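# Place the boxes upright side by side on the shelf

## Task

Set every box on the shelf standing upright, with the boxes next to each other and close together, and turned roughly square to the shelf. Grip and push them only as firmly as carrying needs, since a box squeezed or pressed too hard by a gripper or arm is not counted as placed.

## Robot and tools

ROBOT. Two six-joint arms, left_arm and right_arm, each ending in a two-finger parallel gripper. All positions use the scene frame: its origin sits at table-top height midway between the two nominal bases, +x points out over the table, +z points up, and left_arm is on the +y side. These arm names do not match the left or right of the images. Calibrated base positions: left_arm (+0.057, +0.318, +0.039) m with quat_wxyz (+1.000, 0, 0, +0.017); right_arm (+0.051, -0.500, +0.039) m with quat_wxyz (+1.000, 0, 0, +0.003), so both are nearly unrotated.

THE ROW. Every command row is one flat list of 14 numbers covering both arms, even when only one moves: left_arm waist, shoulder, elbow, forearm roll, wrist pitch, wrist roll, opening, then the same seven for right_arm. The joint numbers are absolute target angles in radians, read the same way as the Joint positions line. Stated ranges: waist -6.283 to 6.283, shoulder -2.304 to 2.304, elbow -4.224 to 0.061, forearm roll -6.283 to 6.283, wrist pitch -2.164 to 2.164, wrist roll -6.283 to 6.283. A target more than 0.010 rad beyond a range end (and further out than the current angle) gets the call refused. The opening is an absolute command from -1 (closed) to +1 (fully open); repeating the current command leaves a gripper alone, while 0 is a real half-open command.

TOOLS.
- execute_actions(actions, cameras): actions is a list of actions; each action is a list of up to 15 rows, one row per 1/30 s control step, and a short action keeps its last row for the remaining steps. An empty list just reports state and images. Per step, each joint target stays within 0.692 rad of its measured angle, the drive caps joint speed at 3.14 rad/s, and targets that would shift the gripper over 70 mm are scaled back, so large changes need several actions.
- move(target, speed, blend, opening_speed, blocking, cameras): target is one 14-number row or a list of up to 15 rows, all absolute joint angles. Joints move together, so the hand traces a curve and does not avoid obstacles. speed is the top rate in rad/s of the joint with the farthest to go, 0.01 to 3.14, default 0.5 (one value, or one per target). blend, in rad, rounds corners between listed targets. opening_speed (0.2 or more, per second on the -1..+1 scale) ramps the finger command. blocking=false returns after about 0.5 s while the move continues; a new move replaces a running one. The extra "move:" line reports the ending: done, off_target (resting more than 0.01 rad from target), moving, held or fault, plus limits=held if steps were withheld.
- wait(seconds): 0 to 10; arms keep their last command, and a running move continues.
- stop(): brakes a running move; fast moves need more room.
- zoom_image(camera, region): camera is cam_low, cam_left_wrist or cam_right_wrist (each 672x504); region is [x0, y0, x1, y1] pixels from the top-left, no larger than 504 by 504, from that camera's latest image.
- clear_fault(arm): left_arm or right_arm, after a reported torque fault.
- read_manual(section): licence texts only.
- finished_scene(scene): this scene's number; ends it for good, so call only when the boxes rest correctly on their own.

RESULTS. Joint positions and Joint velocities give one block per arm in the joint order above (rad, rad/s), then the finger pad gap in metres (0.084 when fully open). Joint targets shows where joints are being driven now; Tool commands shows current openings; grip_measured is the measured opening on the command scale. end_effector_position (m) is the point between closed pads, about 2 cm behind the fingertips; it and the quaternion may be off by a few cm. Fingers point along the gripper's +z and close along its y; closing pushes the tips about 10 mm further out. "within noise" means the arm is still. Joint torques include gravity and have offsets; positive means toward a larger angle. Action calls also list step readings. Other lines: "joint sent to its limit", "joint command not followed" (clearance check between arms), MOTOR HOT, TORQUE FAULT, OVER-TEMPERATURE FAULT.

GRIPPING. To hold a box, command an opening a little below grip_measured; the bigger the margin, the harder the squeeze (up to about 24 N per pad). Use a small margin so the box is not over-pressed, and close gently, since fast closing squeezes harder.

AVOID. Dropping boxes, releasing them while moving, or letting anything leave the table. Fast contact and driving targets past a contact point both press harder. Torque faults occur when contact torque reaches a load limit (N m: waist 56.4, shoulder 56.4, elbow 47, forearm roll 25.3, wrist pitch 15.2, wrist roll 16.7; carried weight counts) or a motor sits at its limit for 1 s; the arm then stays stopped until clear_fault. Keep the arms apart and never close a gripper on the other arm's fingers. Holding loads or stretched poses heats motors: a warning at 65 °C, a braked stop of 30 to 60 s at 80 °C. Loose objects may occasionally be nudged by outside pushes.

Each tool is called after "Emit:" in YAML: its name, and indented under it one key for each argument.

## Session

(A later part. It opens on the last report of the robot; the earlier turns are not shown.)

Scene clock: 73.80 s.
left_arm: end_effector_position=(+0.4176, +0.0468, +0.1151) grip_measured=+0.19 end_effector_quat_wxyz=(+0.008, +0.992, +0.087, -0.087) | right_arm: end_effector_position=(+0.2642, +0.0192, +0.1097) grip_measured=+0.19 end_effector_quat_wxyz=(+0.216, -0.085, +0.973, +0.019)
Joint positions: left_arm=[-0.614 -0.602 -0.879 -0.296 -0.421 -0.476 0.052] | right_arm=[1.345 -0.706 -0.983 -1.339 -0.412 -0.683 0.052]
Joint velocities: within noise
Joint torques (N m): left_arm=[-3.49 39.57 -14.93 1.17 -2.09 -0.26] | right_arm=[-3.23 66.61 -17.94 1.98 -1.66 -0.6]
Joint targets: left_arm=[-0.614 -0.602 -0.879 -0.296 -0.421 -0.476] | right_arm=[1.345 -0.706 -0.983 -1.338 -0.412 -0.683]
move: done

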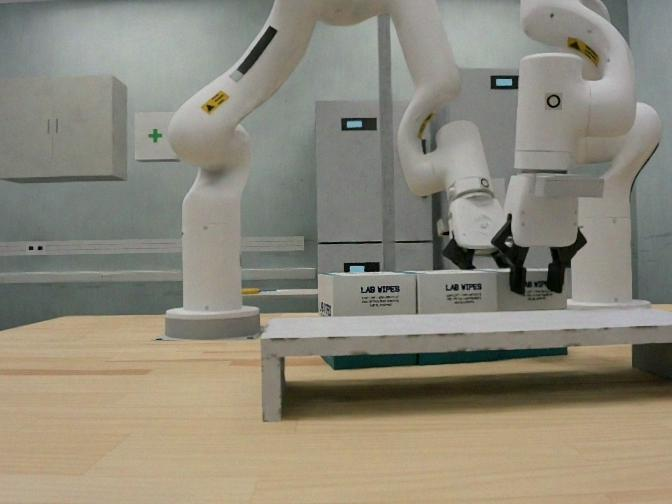

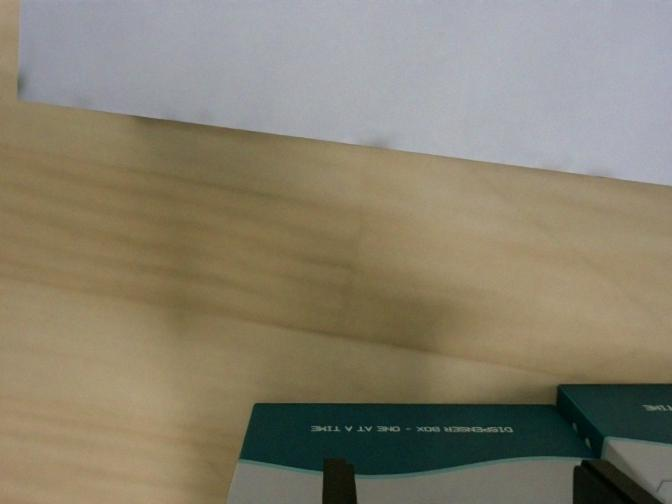

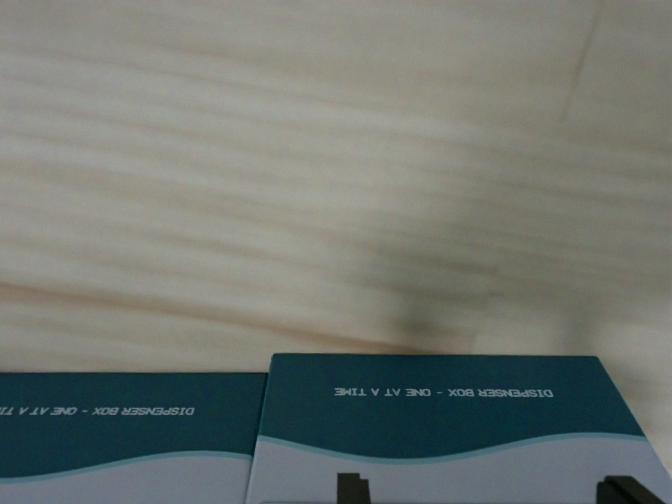

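Emit:
move:
  target:
    - [-0.6102, -0.6051, -0.8851, -0.2922, -0.4243, -0.4754, 0.2, 1.3489, -0.7048, -0.9811, -1.3379, -0.4131, -0.6799, 0.2]
    - [-0.6101, -0.6277, -0.8883, -0.3049, -0.4057, -0.4615, 0.2, 1.3489, -0.7267, -0.9856, -1.3775, -0.4095, -0.6367, 0.2]
  speed: 0.05
  cameras: []

Emit:
move:
  target: [-0.6128, -0.6254, -0.8840, -0.3073, -0.4035, -0.4618, 0.2, 1.3462, -0.7275, -0.9873, -1.3780, -0.4090, -0.6391, 0.2]
  speed: 0.03
  cameras: []

Emit:
move:
  target: [-0.6142, -0.6243, -0.8818, -0.3085, -0.4024, -0.4619, 0.2, 1.3453, -0.7277, -0.9878, -1.3781, -0.4088, -0.6399, 0.2]
  speed: 0.03
  cameras: []

Emit:
wait:
  seconds: 1
  cameras: ["cam_left_wrist", "cam_right_wrist"]

Scene clock: 76.90 s.
left_arm: end_effector_position=(+0.4206, +0.0473, +0.1051) grip_measured=+0.19 end_effector_quat_wxyz=(+0.008, +0.992, +0.087, -0.087) | right_arm: end_effector_position=(+0.2623, +0.0189, +0.0997) grip_measured=+0.19 end_effector_quat_wxyz=(+0.216, -0.085, +0.973, +0.019)
Joint positions: left_arm=[-0.61 -0.628 -0.888 -0.305 -0.406 -0.462 0.052] | right_arm=[1.349 -0.727 -0.986 -1.377 -0.41 -0.637 0.052]
Joint velocities: within noise
Joint torques (N m): left_arm=[4.47 27.51 -21.61 -1.3 0.42 0.36] | right_arm=[5.67 46.6 -21.91 -1.07 0.23 0.39]
Joint targets: left_arm=[-0.610 -0.628 -0.888 -0.305 -0.406 -0.462] | right_arm=[1.349 -0.727 -0.986 -1.377 -0.409 -0.637]
move: done
No camera images: "cameras" was empty.

Scene clock: 77.60 s.
left_arm: end_effector_position=(+0.4187, +0.0470, +0.1051) grip_measured=+0.19 end_effector_quat_wxyz=(+0.008, +0.992, +0.087, -0.087) | right_arm: end_effector_position=(+0.2637, +0.0191, +0.0997) grip_measured=+0.19 end_effector_quat_wxyz=(+0.216, -0.085, +0.973, +0.019)
Joint positions: left_arm=[-0.613 -0.626 -0.884 -0.307 -0.404 -0.462 0.052] | right_arm=[1.346 -0.727 -0.987 -1.378 -0.409 -0.639 0.052]
Joint velocities: within noise
Joint torques (N m): left_arm=[-4.27 40.72 -15.95 -1.08 0.47 -0.23] | right_arm=[-5.23 45.84 -22.55 -0.75 0.2 -0.72]
Joint targets: left_arm=[-0.613 -0.625 -0.884 -0.307 -0.404 -0.462] | right_arm=[1.346 -0.727 -0.987 -1.378 -0.409 -0.639]
move: done
No camera images: "cameras" was empty.

Scene clock: 78.30 s.
left_arm: end_effector_position=(+0.4177, +0.0469, +0.1050) grip_measured=+0.19 end_effector_quat_wxyz=(+0.008, +0.992, +0.087, -0.087) | right_arm: end_effector_position=(+0.2642, +0.0192, +0.0997) grip_measured=+0.19 end_effector_quat_wxyz=(+0.216, -0.085, +0.973, +0.019)
Joint positions: left_arm=[-0.614 -0.624 -0.882 -0.308 -0.402 -0.462 0.052] | right_arm=[1.345 -0.728 -0.988 -1.378 -0.409 -0.64 0.052]
Joint velocities: within noise
Joint torques (N m): left_arm=[-3.97 41.06 -14.5 -1.49 0.13 -0.45] | right_arm=[-5.92 45.57 -22.13 -0.59 0 -0.58]
Joint targets: left_arm=[-0.614 -0.624 -0.882 -0.308 -0.402 -0.462] | right_arm=[1.345 -0.728 -0.988 -1.378 -0.409 -0.640]
move: done
No camera images: "cameras" was empty.

Scene clock: 79.30 s.
left_arm: end_effector_position=(+0.4176, +0.0469, +0.1050) grip_measured=+0.19 end_effector_quat_wxyz=(+0.008, +0.992, +0.087, -0.087) | right_arm: end_effector_position=(+0.2643, +0.0192, +0.0997) grip_measured=+0.19 end_effector_quat_wxyz=(+0.216, -0.085, +0.973, +0.019)
Joint positions: left_arm=[-0.614 -0.624 -0.882 -0.309 -0.402 -0.462 0.052] | right_arm=[1.345 -0.728 -0.988 -1.378 -0.409 -0.64 0.052]
Joint velocities: within noise
Joint torques (N m): left_arm=[-4.77 39.81 -15.34 -1.28 -0.24 -0.24] | right_arm=[-5.12 46.3 -20.58 -0.94 -0.19 -0.55]
Joint targets: left_arm=[-0.614 -0.624 -0.882 -0.308 -0.402 -0.462] | right_arm=[1.345 -0.728 -0.988 -1.378 -0.409 -0.640]
Tool commands: left_gripper/opening=+0.2 right_gripper/opening=+0.2
wait: 1.00 s; at rest by 0.17 s
Images, in order (width x height): cam_left_wrist 672x504, cam_right_wrist 672x504.

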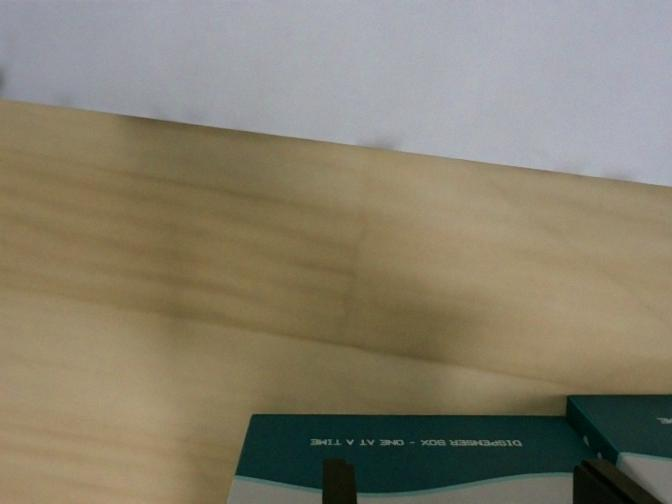

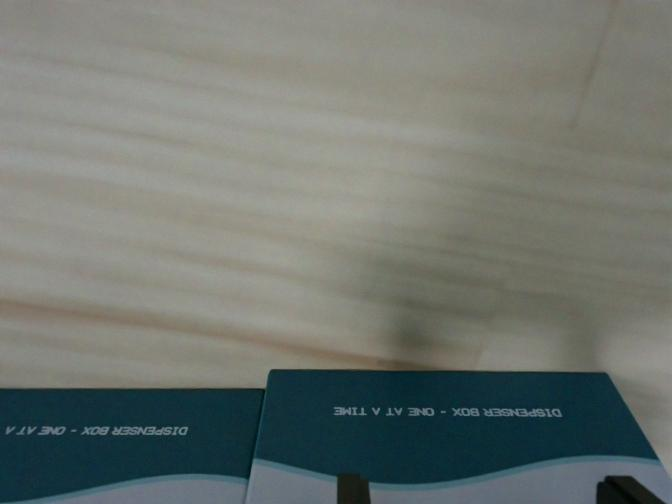

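Emit:
move:
  target: [-0.6142, -0.6243, -0.8818, -0.3085, -0.4024, -0.4619, 0.2, 1.3435, -0.7283, -0.9889, -1.3784, -0.4085, -0.6415, 0.2]
  speed: 0.03
  cameras: []

Emit:
wait:
  seconds: 2
  cameras: ["cam_left_wrist", "cam_right_wrist"]

Emit:
wait:
  seconds: 2
  cameras: []

Scene clock: 80.93 s.
left_arm: end_effector_position=(+0.4176, +0.0469, +0.1050) grip_measured=+0.19 end_effector_quat_wxyz=(+0.008, +0.992, +0.087, -0.087) | right_arm: end_effector_position=(+0.2652, +0.0194, +0.0996) grip_measured=+0.19 end_effector_quat_wxyz=(+0.216, -0.085, +0.973, +0.019)
Joint positions: left_arm=[-0.614 -0.624 -0.882 -0.309 -0.402 -0.462 0.052] | right_arm=[1.344 -0.728 -0.989 -1.378 -0.408 -0.641 0.052]
Joint velocities: within noise
Joint torques (N m): left_arm=[-4.31 39.99 -18.09 -0.66 -0.82 -0.34] | right_arm=[-5.88 45.08 -22.7 -0.83 -0.35 -0.66]
Joint targets: left_arm=[-0.614 -0.624 -0.882 -0.308 -0.402 -0.462] | right_arm=[1.343 -0.728 -0.989 -1.378 -0.408 -0.641]
move: done
No camera images: "cameras" was empty.

Scene clock: 82.93 s.
left_arm: end_effector_position=(+0.4176, +0.0469, +0.1050) grip_measured=+0.19 end_effector_quat_wxyz=(+0.008, +0.992, +0.087, -0.087) | right_arm: end_effector_position=(+0.2653, +0.0194, +0.0996) grip_measured=+0.19 end_effector_quat_wxyz=(+0.216, -0.085, +0.973, +0.019)
Joint positions: left_arm=[-0.614 -0.624 -0.882 -0.309 -0.402 -0.462 0.052] | right_arm=[1.343 -0.728 -0.989 -1.378 -0.408 -0.642 0.052]
Joint velocities: within noise
Joint torques (N m): left_arm=[-3.3 37.5 -19.1 -0.42 -1.38 -0.3] | right_arm=[-5.37 46.68 -19.34 -0.7 -0.79 -0.58]
Joint targets: left_arm=[-0.614 -0.624 -0.882 -0.308 -0.402 -0.462] | right_arm=[1.343 -0.728 -0.989 -1.378 -0.408 -0.641]
Tool commands: left_gripper/opening=+0.2 right_gripper/opening=+0.2
wait: 2.00 s; at rest by 0.17 s
Images, in order (width x height): cam_left_wrist 672x504, cam_right_wrist 672x504.

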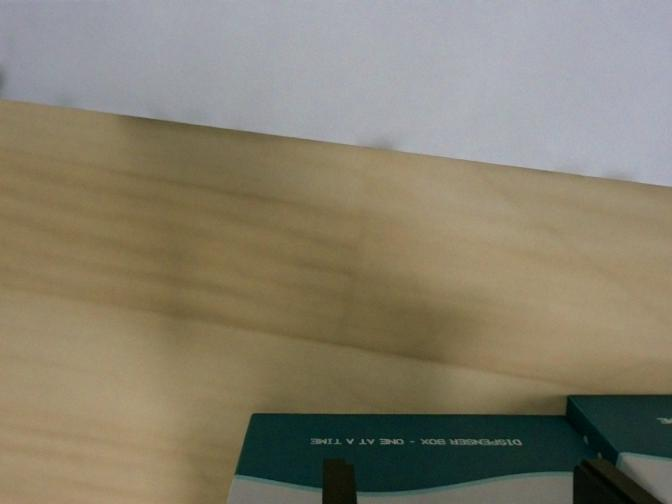

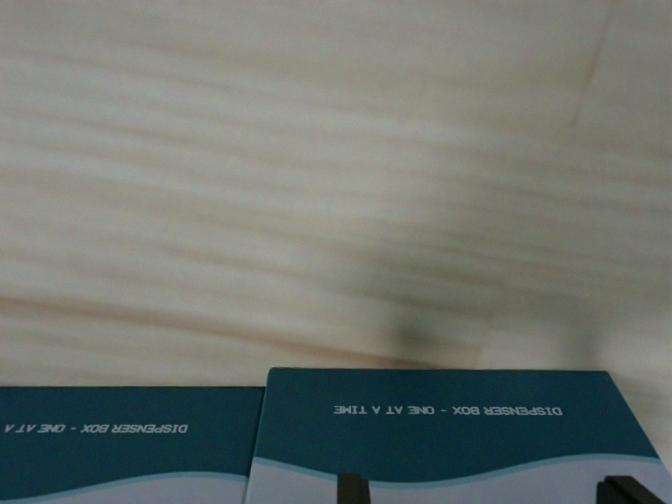

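Scene clock: 84.93 s.
left_arm: end_effector_position=(+0.4176, +0.0469, +0.1050) grip_measured=+0.19 end_effector_quat_wxyz=(+0.008, +0.992, +0.087, -0.087) | right_arm: end_effector_position=(+0.2653, +0.0194, +0.0996) grip_measured=+0.19 end_effector_quat_wxyz=(+0.216, -0.085, +0.973, +0.019)
Joint positions: left_arm=[-0.614 -0.624 -0.882 -0.309 -0.402 -0.462 0.052] | right_arm=[1.343 -0.728 -0.989 -1.378 -0.408 -0.642 0.052]
Joint velocities: within noise
Joint torques (N m): left_arm=[-2.91 36.62 -18.37 0.05 -1.56 -0.33] | right_arm=[-5.44 48.61 -18.22 -0.77 -1.4 -0.52]
Joint targets: left_arm=[-0.614 -0.624 -0.882 -0.308 -0.402 -0.462] | right_arm=[1.343 -0.728 -0.989 -1.378 -0.408 -0.641]
Tool commands: left_gripper/opening=+0.2 right_gripper/opening=+0.2
wait: 2.00 s; at rest by 0.17 s
No camera images: "cameras" was empty.

Emit:
move:
  target: [-0.6142, -0.6243, -0.8818, -0.3085, -0.4024, -0.4619, 0.2, 1.3417, -0.7288, -0.9900, -1.3787, -0.4082, -0.6431, 0.2]
  speed: 0.03
  cameras: []

Emit:
wait:
  seconds: 2.5
  cameras: ["cam_left_wrist", "cam_right_wrist"]

Emit:
move:
  target: [-0.6142, -0.6152, -0.8804, -0.3033, -0.4098, -0.4676, 0.2, 1.3417, -0.7200, -0.9881, -1.3627, -0.4095, -0.6605, 0.2]
  speed: 0.03
  cameras: ["cam_low", "cam_left_wrist", "cam_right_wrist"]

Emit:
zoom_image:
  camera: "cam_low"
  region: [400, 240, 640, 400]

Scene clock: 89.07 s.
left_arm: end_effector_position=(+0.4176, +0.0469, +0.1050) grip_measured=+0.19 end_effector_quat_wxyz=(+0.008, +0.992, +0.087, -0.087) | right_arm: end_effector_position=(+0.2662, +0.0195, +0.0997) grip_measured=+0.19 end_effector_quat_wxyz=(+0.216, -0.085, +0.973, +0.019)
Joint positions: left_arm=[-0.614 -0.624 -0.882 -0.308 -0.402 -0.462 0.052] | right_arm=[1.342 -0.729 -0.99 -1.379 -0.408 -0.643 0.052]
Joint velocities: within noise
Joint torques (N m): left_arm=[-3.1 35.87 -17.39 -0.36 -1.51 -0.21] | right_arm=[-6.77 45.99 -23.27 -0.88 -0.72 -0.6]
Joint targets: left_arm=[-0.614 -0.624 -0.882 -0.308 -0.402 -0.462] | right_arm=[1.342 -0.729 -0.990 -1.379 -0.408 -0.643]
move: done
No camera images: "cameras" was empty.

Scene clock: 91.57 s.
left_arm: end_effector_position=(+0.4176, +0.0469, +0.1050) grip_measured=+0.19 end_effector_quat_wxyz=(+0.008, +0.992, +0.087, -0.087) | right_arm: end_effector_position=(+0.2663, +0.0195, +0.0997) grip_measured=+0.19 end_effector_quat_wxyz=(+0.216, -0.085, +0.973, +0.019)
Joint positions: left_arm=[-0.614 -0.624 -0.882 -0.309 -0.402 -0.462 0.052] | right_arm=[1.342 -0.729 -0.99 -1.379 -0.408 -0.643 0.052]
Joint velocities: within noise
Joint torques (N m): left_arm=[-4.75 34.26 -16.77 -0.57 -1.47 -0.29] | right_arm=[-5.63 47.66 -19.63 -0.91 -1.24 -0.54]
Joint targets: left_arm=[-0.614 -0.624 -0.882 -0.308 -0.402 -0.462] | right_arm=[1.342 -0.729 -0.990 -1.379 -0.408 -0.643]
Tool commands: left_gripper/opening=+0.2 right_gripper/opening=+0.2
wait: 2.50 s; at rest by 0.17 s
Images, in order (width x height): cam_left_wrist 672x504, cam_right_wrist 672x504.

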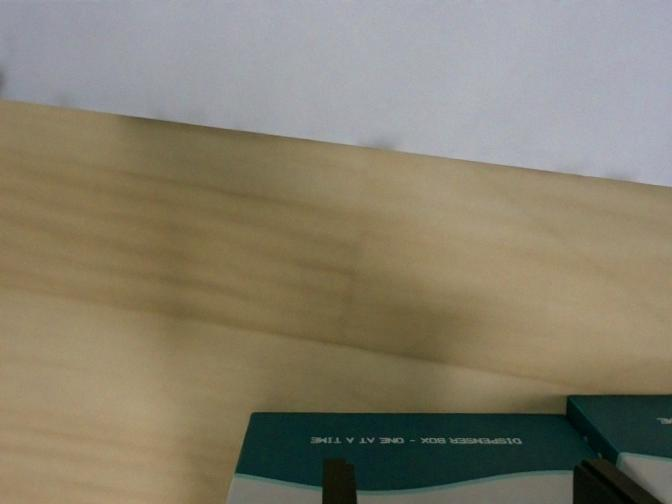

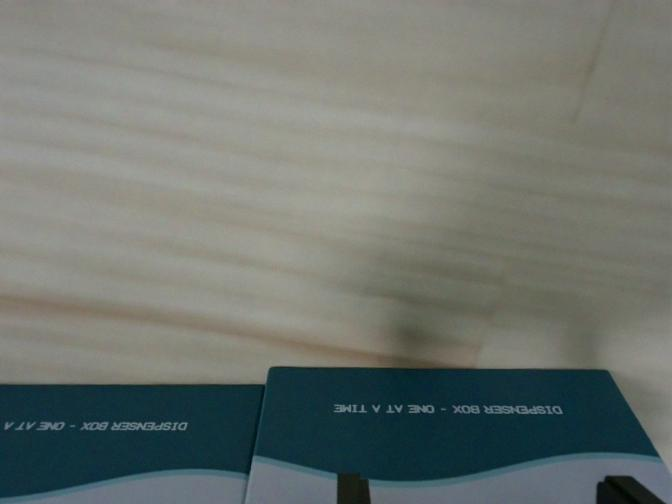

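Scene clock: 92.47 s.
left_arm: end_effector_position=(+0.4176, +0.0469, +0.1090) grip_measured=+0.19 end_effector_quat_wxyz=(+0.008, +0.992, +0.087, -0.087) | right_arm: end_effector_position=(+0.2662, +0.0195, +0.1036) grip_measured=+0.19 end_effector_quat_wxyz=(+0.216, -0.085, +0.973, +0.019)
Joint positions: left_arm=[-0.614 -0.615 -0.88 -0.303 -0.41 -0.468 0.052] | right_arm=[1.342 -0.72 -0.988 -1.363 -0.409 -0.66 0.052]
Joint velocities: within noise
Joint torques (N m): left_arm=[-2.21 40.32 -13.14 0.65 -2.9 -0.36] | right_arm=[-6.31 66.75 -18.74 1.65 -2.35 -0.57]
Joint targets: left_arm=[-0.614 -0.615 -0.880 -0.303 -0.410 -0.468] | right_arm=[1.342 -0.720 -0.988 -1.363 -0.409 -0.660]
move: done

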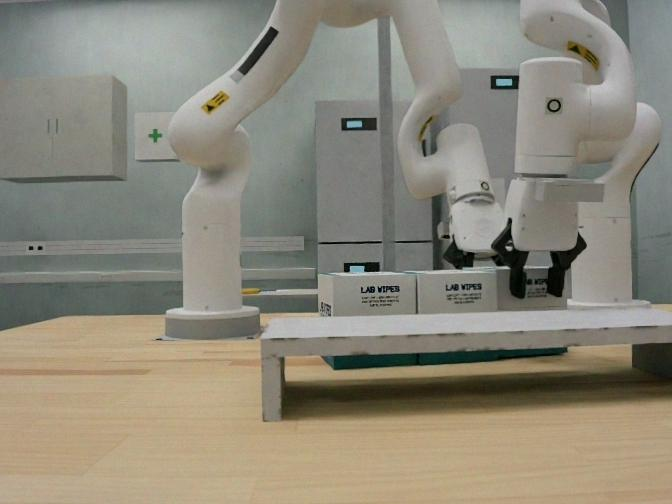

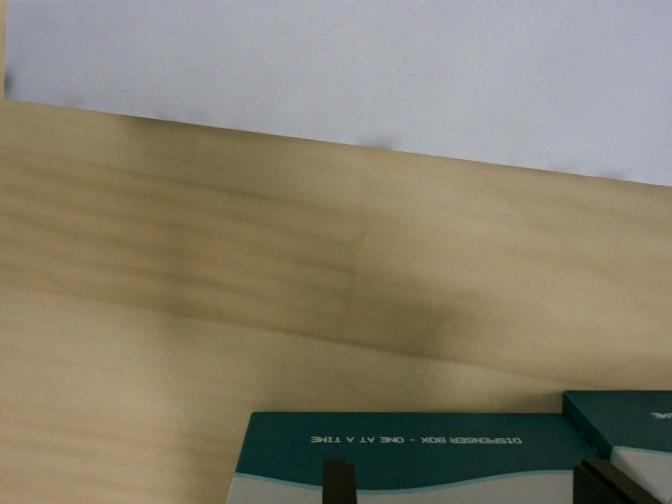

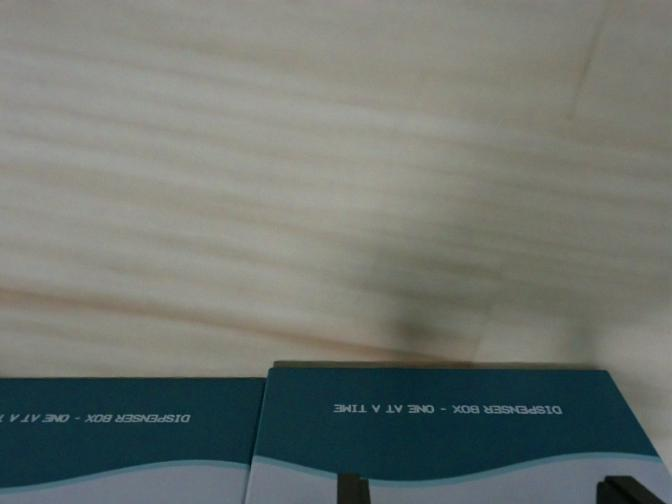

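Scaled by 2.100.

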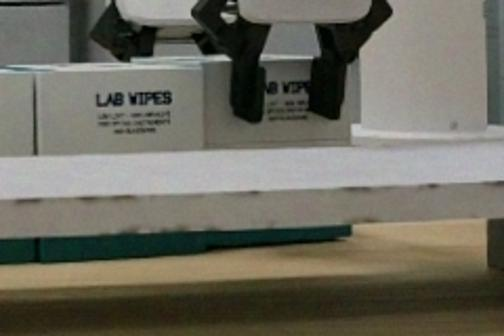

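Emit:
move:
  target: [-0.6143, -0.5795, -0.8760, -0.2838, -0.4399, -0.4891, 0.2, 1.3417, -0.6855, -0.9815, -1.3000, -0.4162, -0.7289, 0.2]
  speed: 0.08

Emit:
zoom_image:
  camera: "cam_low"
  region: [400, 240, 640, 400]

Scene clock: 96.83 s.
left_arm: end_effector_position=(+0.4175, +0.0468, +0.1251) grip_measured=+0.19 end_effector_quat_wxyz=(+0.008, +0.992, +0.087, -0.087) | right_arm: end_effector_position=(+0.2662, +0.0194, +0.1197) grip_measured=+0.19 end_effector_quat_wxyz=(+0.216, -0.085, +0.973, +0.019)
Joint positions: left_arm=[-0.614 -0.58 -0.876 -0.284 -0.44 -0.489 0.052] | right_arm=[1.342 -0.686 -0.982 -1.3 -0.416 -0.729 0.052]
Joint velocities: within noise
Joint torques (N m): left_arm=[-4.39 39 -13.6 0.16 -3.04 -0.37] | right_arm=[-5.09 66.27 -19.21 1.61 -2.29 -0.57]
Joint targets: left_arm=[-0.614 -0.580 -0.876 -0.284 -0.440 -0.489] | right_arm=[1.342 -0.686 -0.982 -1.300 -0.416 -0.729]
move: done

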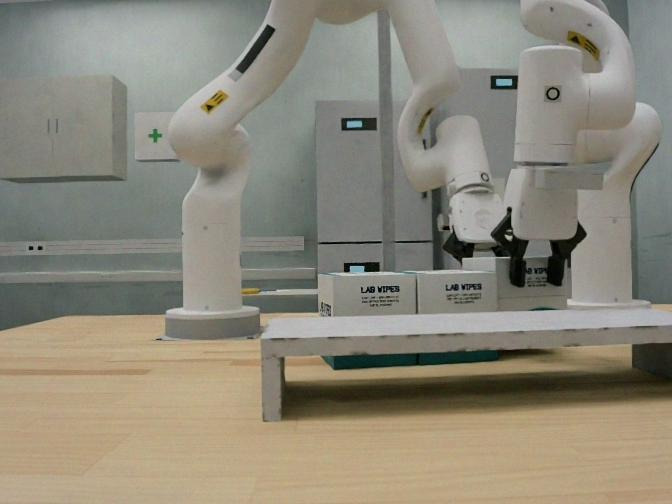

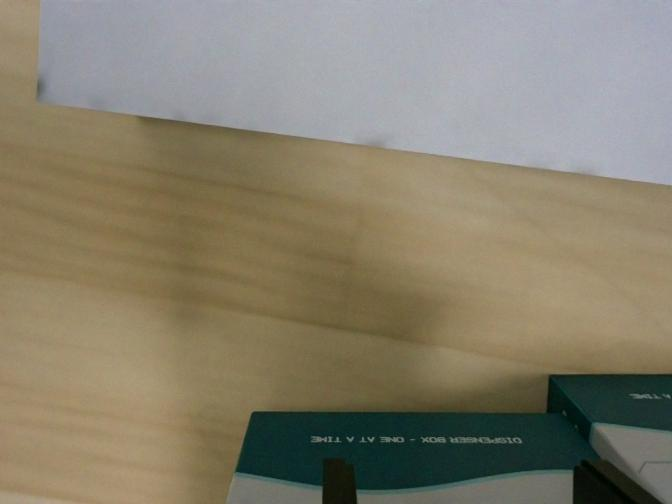

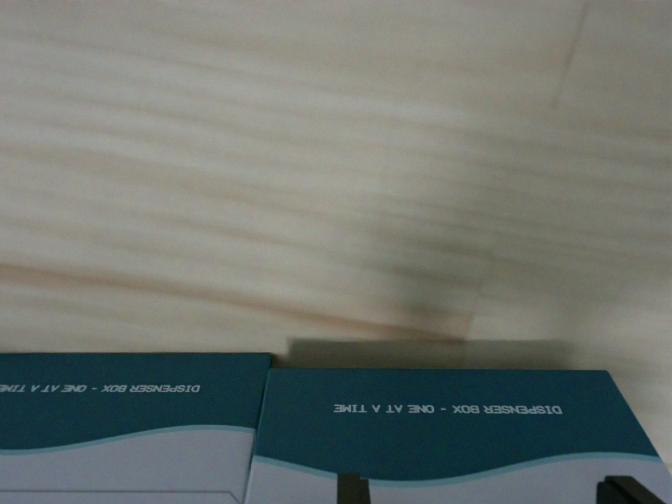

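Scaled by 2.100.

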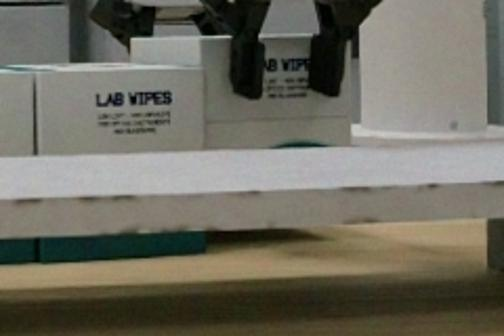

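Emit:
move:
  target:
    - [-0.6143, -0.5469, -0.8733, -0.2670, -0.4686, -0.5078, 0.2, 1.3417, -0.6540, -0.9767, -1.2429, -0.4240, -0.7916, 0.2]
    - [-0.6143, -0.5098, -0.8719, -0.2494, -0.5031, -0.5277, 0.2, 1.3417, -0.6179, -0.9728, -1.1780, -0.4354, -0.8630, 0.2]
    - [-0.5718, -0.5181, -0.9293, -0.2179, -0.5545, -0.5186, 0.2, 1.2940, -0.6161, -1.0139, -1.1222, -0.4366, -0.9733, 0.2]
    - [-0.5323, -0.5308, -0.9915, -0.1911, -0.6063, -0.5077, 0.2, 1.2488, -0.6184, -1.0602, -1.0628, -0.4407, -1.0844, 0.2]
  speed: 0.12
  blend: 0.02

Scene clock: 111.57 s.
left_arm: end_effector_position=(+0.4727, +0.0617, +0.1838) grip_measured=+0.19 end_effector_quat_wxyz=(+0.008, +0.992, +0.087, -0.087) | right_arm: end_effector_position=(+0.3213, +0.0345, +0.1783) grip_measured=+0.19 end_effector_quat_wxyz=(+0.216, -0.085, +0.973, +0.019)
Joint positions: left_arm=[-0.532 -0.531 -0.991 -0.191 -0.606 -0.508 0.052] | right_arm=[1.249 -0.618 -1.06 -1.063 -0.441 -1.084 0.052]
Joint velocities: within noise
Joint torques (N m): left_arm=[1.54 26.57 -22.45 0.36 -2.93 0.44] | right_arm=[-6.25 46.01 -28.67 1.21 -1.91 -0.53]
Joint targets: left_arm=[-0.532 -0.531 -0.992 -0.191 -0.606 -0.508] | right_arm=[1.249 -0.618 -1.060 -1.063 -0.441 -1.084]
move: done

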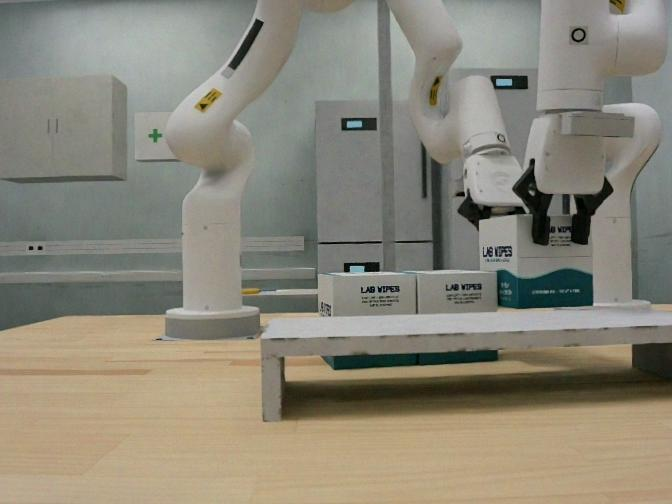

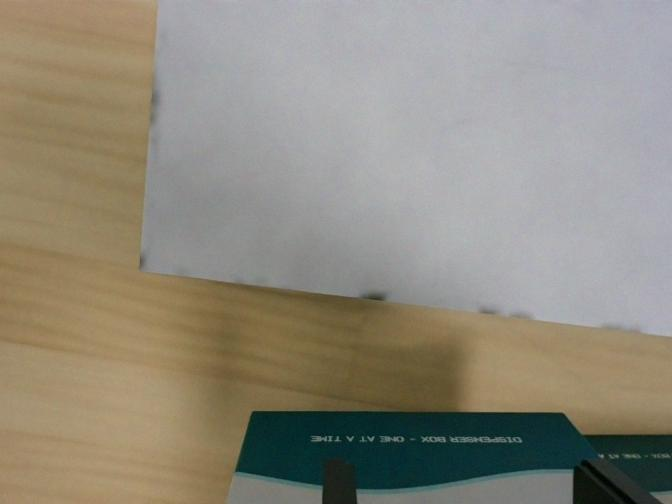

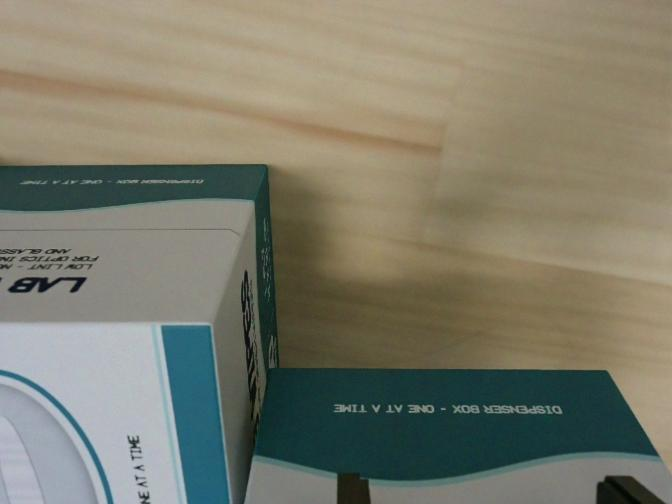

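Emit:
move:
  target:
    - [-0.4958, -0.5478, -1.0585, -0.1690, -0.6585, -0.4950, 0.2, 1.2061, -0.6249, -1.1117, -0.9999, -0.4477, -1.1963, 0.2]
    - [-0.4624, -0.5691, -1.1302, -0.1515, -0.7110, -0.4806, 0.2, 1.1660, -0.6355, -1.1683, -0.9335, -0.4576, -1.3091, 0.2]
    - [-0.4541, -0.6352, -1.2370, -0.1354, -0.7545, -0.4557, 0.2, 1.1195, -0.6613, -1.2114, -0.9082, -0.4625, -1.3499, 0.2]
    - [-0.4467, -0.7044, -1.3513, -0.1205, -0.8023, -0.4304, 0.2, 1.0748, -0.6902, -1.2603, -0.8798, -0.4703, -1.3926, 0.2]
    - [-0.4401, -0.7766, -1.4732, -0.1068, -0.8545, -0.4047, 0.2, 1.0320, -0.7222, -1.3150, -0.8482, -0.4810, -1.4373, 0.2]
    - [-0.4344, -0.8519, -1.6026, -0.0942, -0.9110, -0.3786, 0.2, 0.9910, -0.7574, -1.3754, -0.8135, -0.4947, -1.4840, 0.2]
  speed: 0.12
  blend: 0.02

Emit:
zoom_image:
  camera: "cam_low"
  region: [440, 220, 672, 400]

Scene clock: 118.63 s.
left_arm: end_effector_position=(+0.6531, +0.0460, +0.2100) grip_measured=+0.19 end_effector_quat_wxyz=(+0.002, +0.996, +0.021, -0.087) | right_arm: end_effector_position=(+0.4996, +0.0389, +0.2046) grip_measured=+0.19 end_effector_quat_wxyz=(+0.216, -0.020, +0.976, +0.005)
Joint positions: left_arm=[-0.434 -0.852 -1.602 -0.094 -0.911 -0.379 0.052] | right_arm=[0.991 -0.757 -1.375 -0.814 -0.495 -1.484 0.052]
Joint velocities: within noise
Joint torques (N m): left_arm=[2.02 38.77 -25.49 0.9 -3.76 0.38] | right_arm=[-7.2 55.37 -31.82 1.54 -1.21 -0.63]
Joint targets: left_arm=[-0.434 -0.852 -1.603 -0.094 -0.911 -0.379] | right_arm=[0.991 -0.757 -1.375 -0.814 -0.495 -1.484]
move: done

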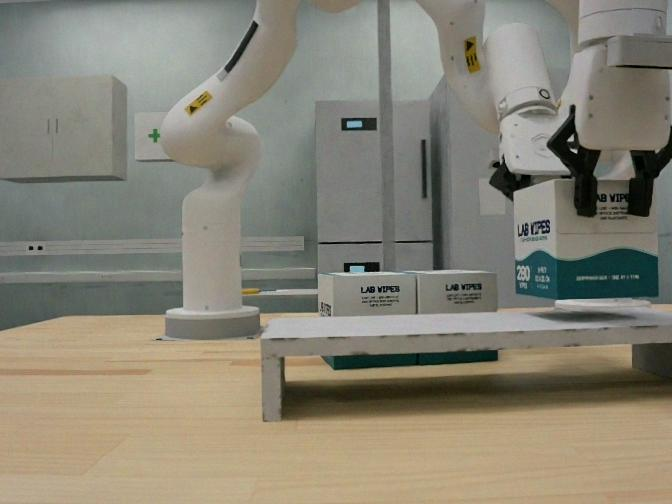

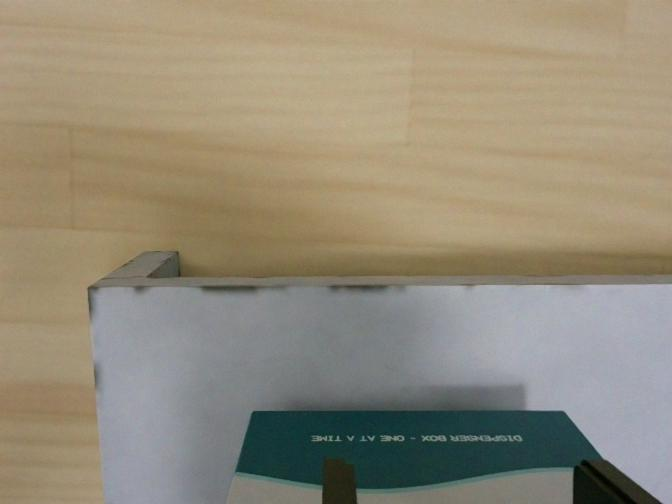

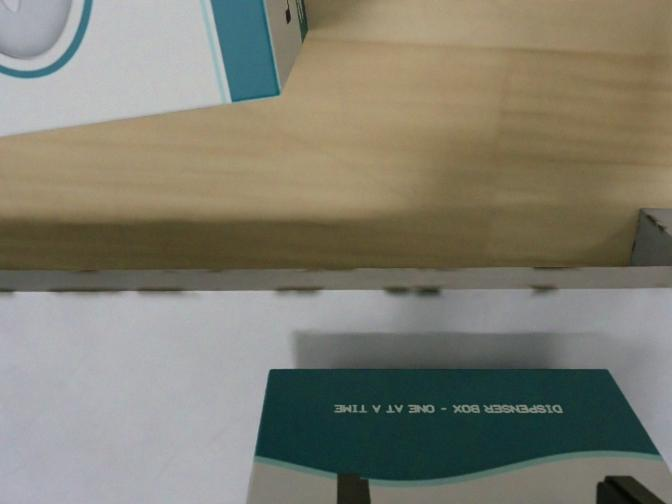

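Scaled by 2.172.

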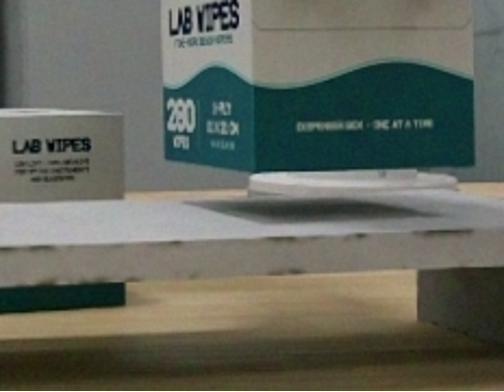

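Emit:
move:
  target: [-0.4344, -0.8782, -1.5982, -0.0966, -0.8804, -0.3748, 0.2, 0.9910, -0.7881, -1.3742, -0.8591, -0.4734, -1.4326, 0.2]
  speed: 0.05

Emit:
zoom_image:
  camera: "cam_right_wrist"
  region: [220, 260, 472, 464]

Emit:
zoom_image:
  camera: "cam_left_wrist"
  region: [220, 300, 472, 504]

Emit:
zoom_image:
  camera: "cam_low"
  region: [500, 260, 672, 350]

Scene clock: 121.03 s.
left_arm: end_effector_position=(+0.6532, +0.0460, +0.1901) grip_measured=+0.19 end_effector_quat_wxyz=(+0.002, +0.996, +0.021, -0.087) | right_arm: end_effector_position=(+0.4998, +0.0390, +0.1847) grip_measured=+0.19 end_effector_quat_wxyz=(+0.217, -0.020, +0.976, +0.005)
Joint positions: left_arm=[-0.434 -0.878 -1.598 -0.097 -0.88 -0.375 0.052] | right_arm=[0.991 -0.788 -1.374 -0.859 -0.473 -1.433 0.052]
Joint velocities: within noise
Joint torques (N m): left_arm=[2.03 38.55 -20.31 -1.29 -1.63 0.4] | right_arm=[-8.16 56.72 -26.45 -1.67 0.3 0.48]
Joint targets: left_arm=[-0.434 -0.878 -1.598 -0.097 -0.880 -0.375] | right_arm=[0.991 -0.788 -1.374 -0.859 -0.473 -1.433]
move: done

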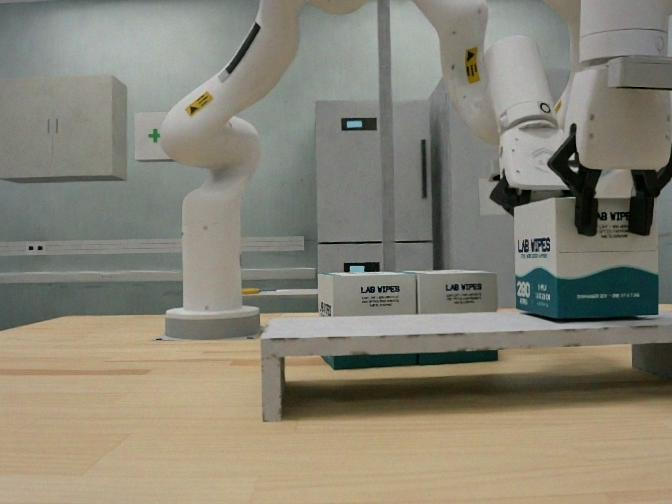

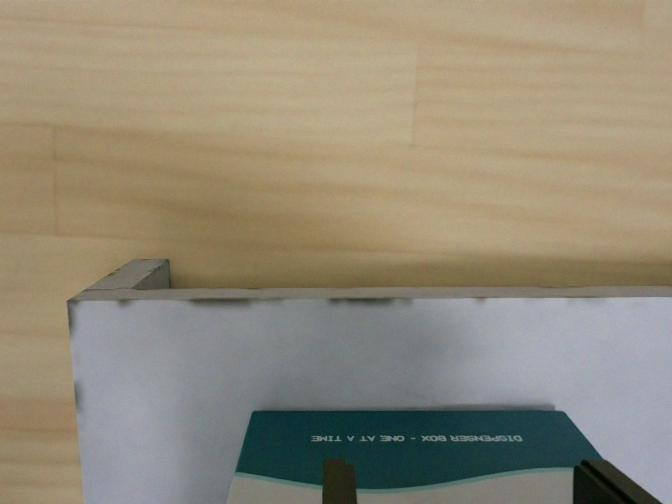

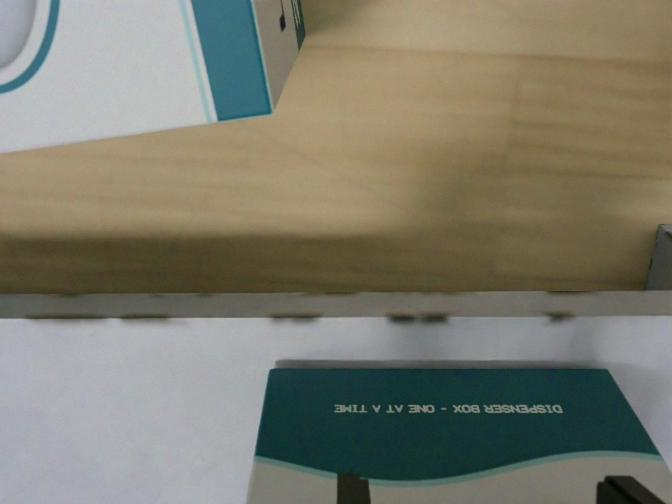

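Scaled by 2.000.

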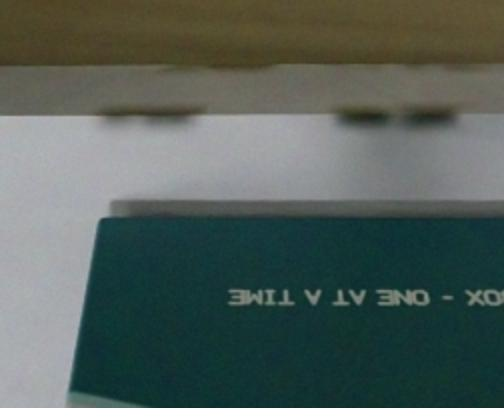

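Scaled by 2.000.

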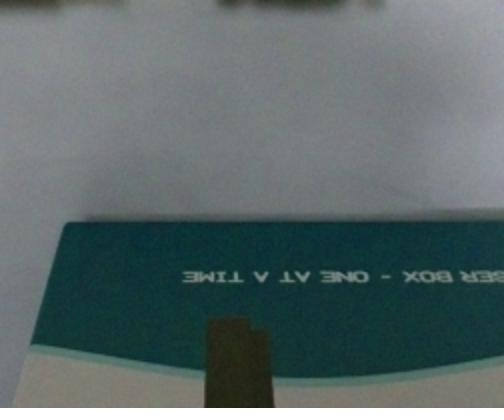

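Scaled by 2.930.

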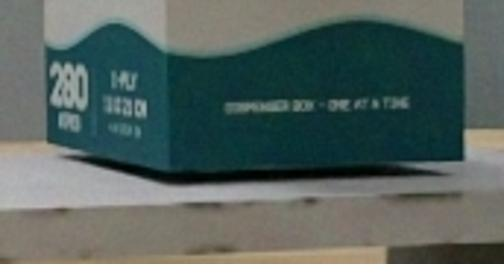

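Emit:
move:
  target: [-0.4344, -0.8848, -1.5971, -0.0972, -0.8727, -0.3739, 0.2, 0.9910, -0.7958, -1.3739, -0.8705, -0.4681, -1.4198, 0.2]
  speed: 0.02
  cameras: ["cam_right_wrist", "cam_low"]

Emit:
zoom_image:
  camera: "cam_right_wrist"
  region: [220, 260, 472, 464]

Emit:
zoom_image:
  camera: "cam_low"
  region: [500, 260, 672, 350]

Scene clock: 122.97 s.
left_arm: end_effector_position=(+0.6532, +0.0460, +0.1851) grip_measured=+0.19 end_effector_quat_wxyz=(+0.002, +0.996, +0.021, -0.087) | right_arm: end_effector_position=(+0.4997, +0.0390, +0.1797) grip_measured=+0.19 end_effector_quat_wxyz=(+0.216, -0.020, +0.976, +0.005)
Joint positions: left_arm=[-0.434 -0.885 -1.597 -0.097 -0.873 -0.374 0.052] | right_arm=[0.991 -0.796 -1.374 -0.87 -0.468 -1.42 0.052]
Joint velocities: within noise
Joint torques (N m): left_arm=[1.44 39.18 -19.18 -0.97 -1.76 0.36] | right_arm=[-7.98 54.54 -25.59 -0.63 0.24 0.52]
Joint targets: left_arm=[-0.434 -0.885 -1.597 -0.097 -0.873 -0.374] | right_arm=[0.991 -0.796 -1.374 -0.871 -0.468 -1.420]
move: done
Images, in order (width x height): cam_low 672x504, cam_right_wrist 672x504.

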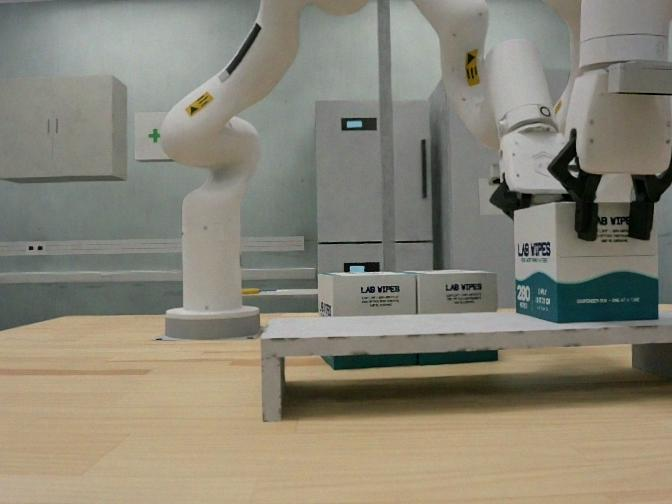

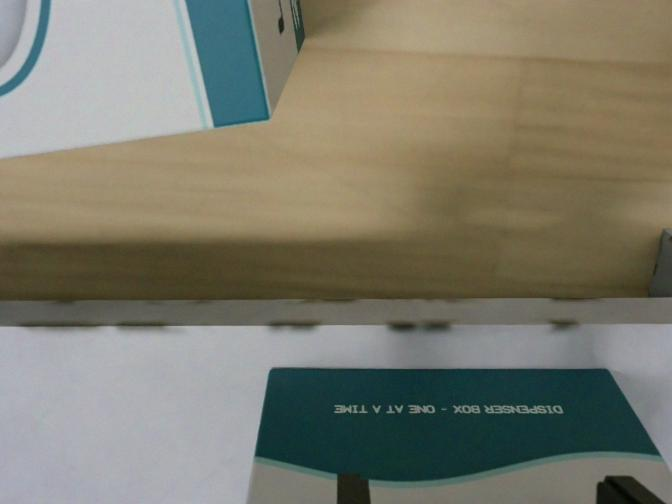

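Scaled by 2.000.

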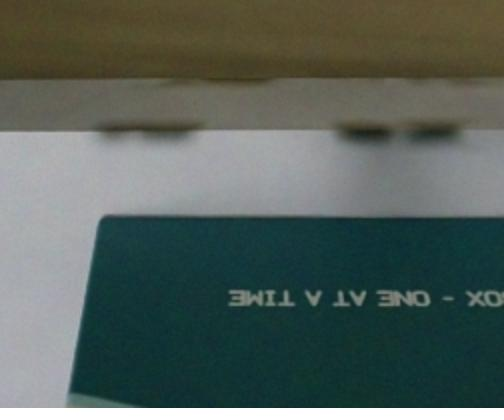

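Scaled by 2.930.

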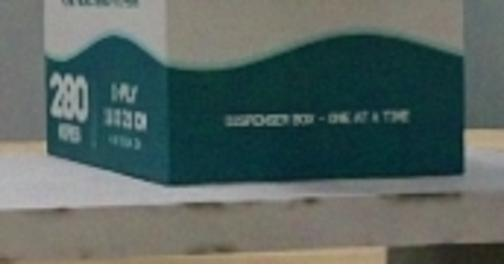

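Emit:
move:
  target:
    - [-0.4344, -0.8855, -1.5970, -0.0973, -0.8719, -0.3738, 0.2, 0.9910, -0.7965, -1.3738, -0.8717, -0.4676, -1.4185, 0.2]
    - [-0.4326, -0.8922, -1.6088, -0.0965, -0.8772, -0.3729, 0.2, 0.9949, -0.7930, -1.3677, -0.8751, -0.4675, -1.4109, 0.2]
  speed: [0.01, 0.02]

Emit:
zoom_image:
  camera: "cam_low"
  region: [480, 180, 672, 350]

Scene clock: 131.30 s.
left_arm: end_effector_position=(+0.6561, +0.0461, +0.1845) grip_measured=+0.19 end_effector_quat_wxyz=(+0.002, +0.996, +0.021, -0.087) | right_arm: end_effector_position=(+0.4967, +0.0389, +0.1792) grip_measured=+0.19 end_effector_quat_wxyz=(+0.216, -0.020, +0.976, +0.005)
Joint positions: left_arm=[-0.433 -0.892 -1.609 -0.097 -0.877 -0.373 0.052] | right_arm=[0.995 -0.793 -1.368 -0.875 -0.468 -1.411 0.052]
Joint velocities: within noise
Joint torques (N m): left_arm=[4.09 39.49 -28.8 0.82 -1.4 0.39] | right_arm=[5.67 76.42 -23.62 -0.74 0.66 0.52]
Joint targets: left_arm=[-0.433 -0.892 -1.609 -0.097 -0.877 -0.373] | right_arm=[0.995 -0.793 -1.368 -0.875 -0.468 -1.411]
move: done

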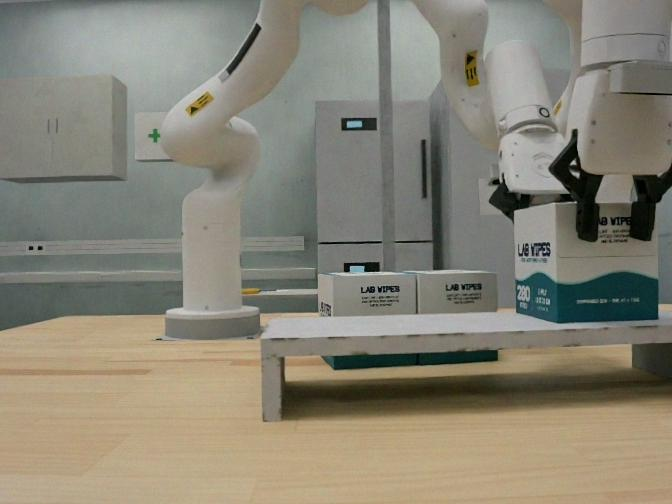

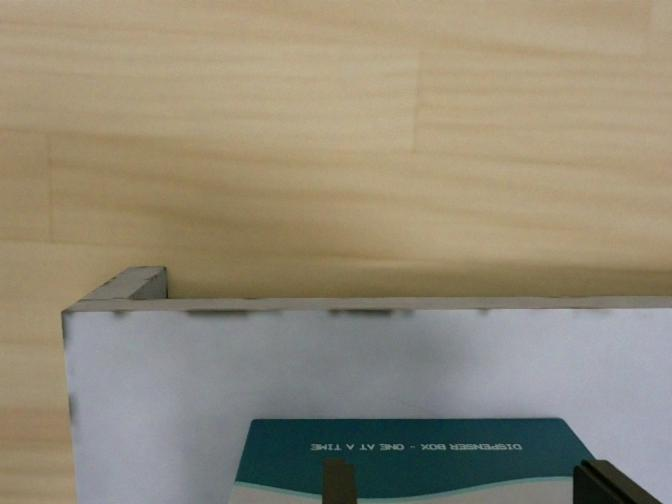

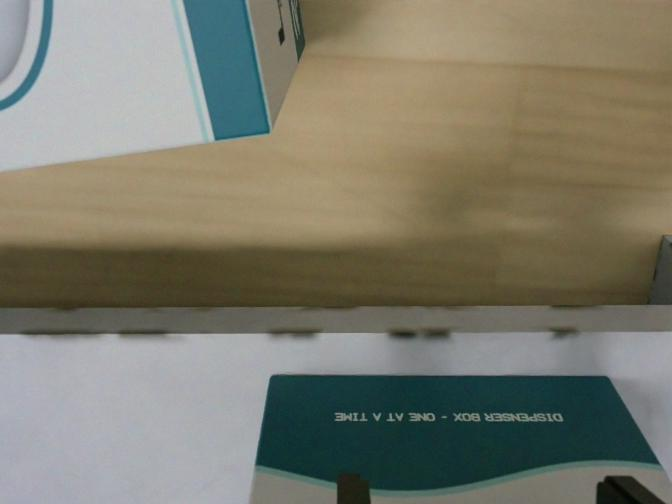

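Scaled by 2.625.

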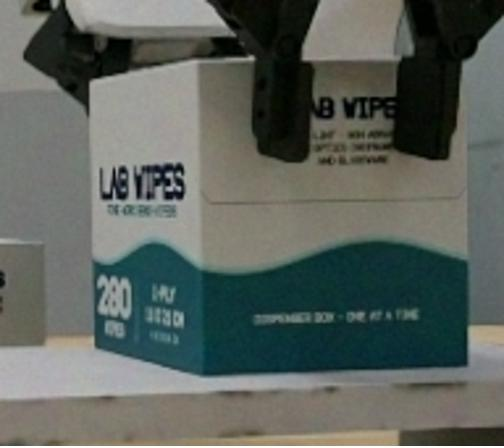

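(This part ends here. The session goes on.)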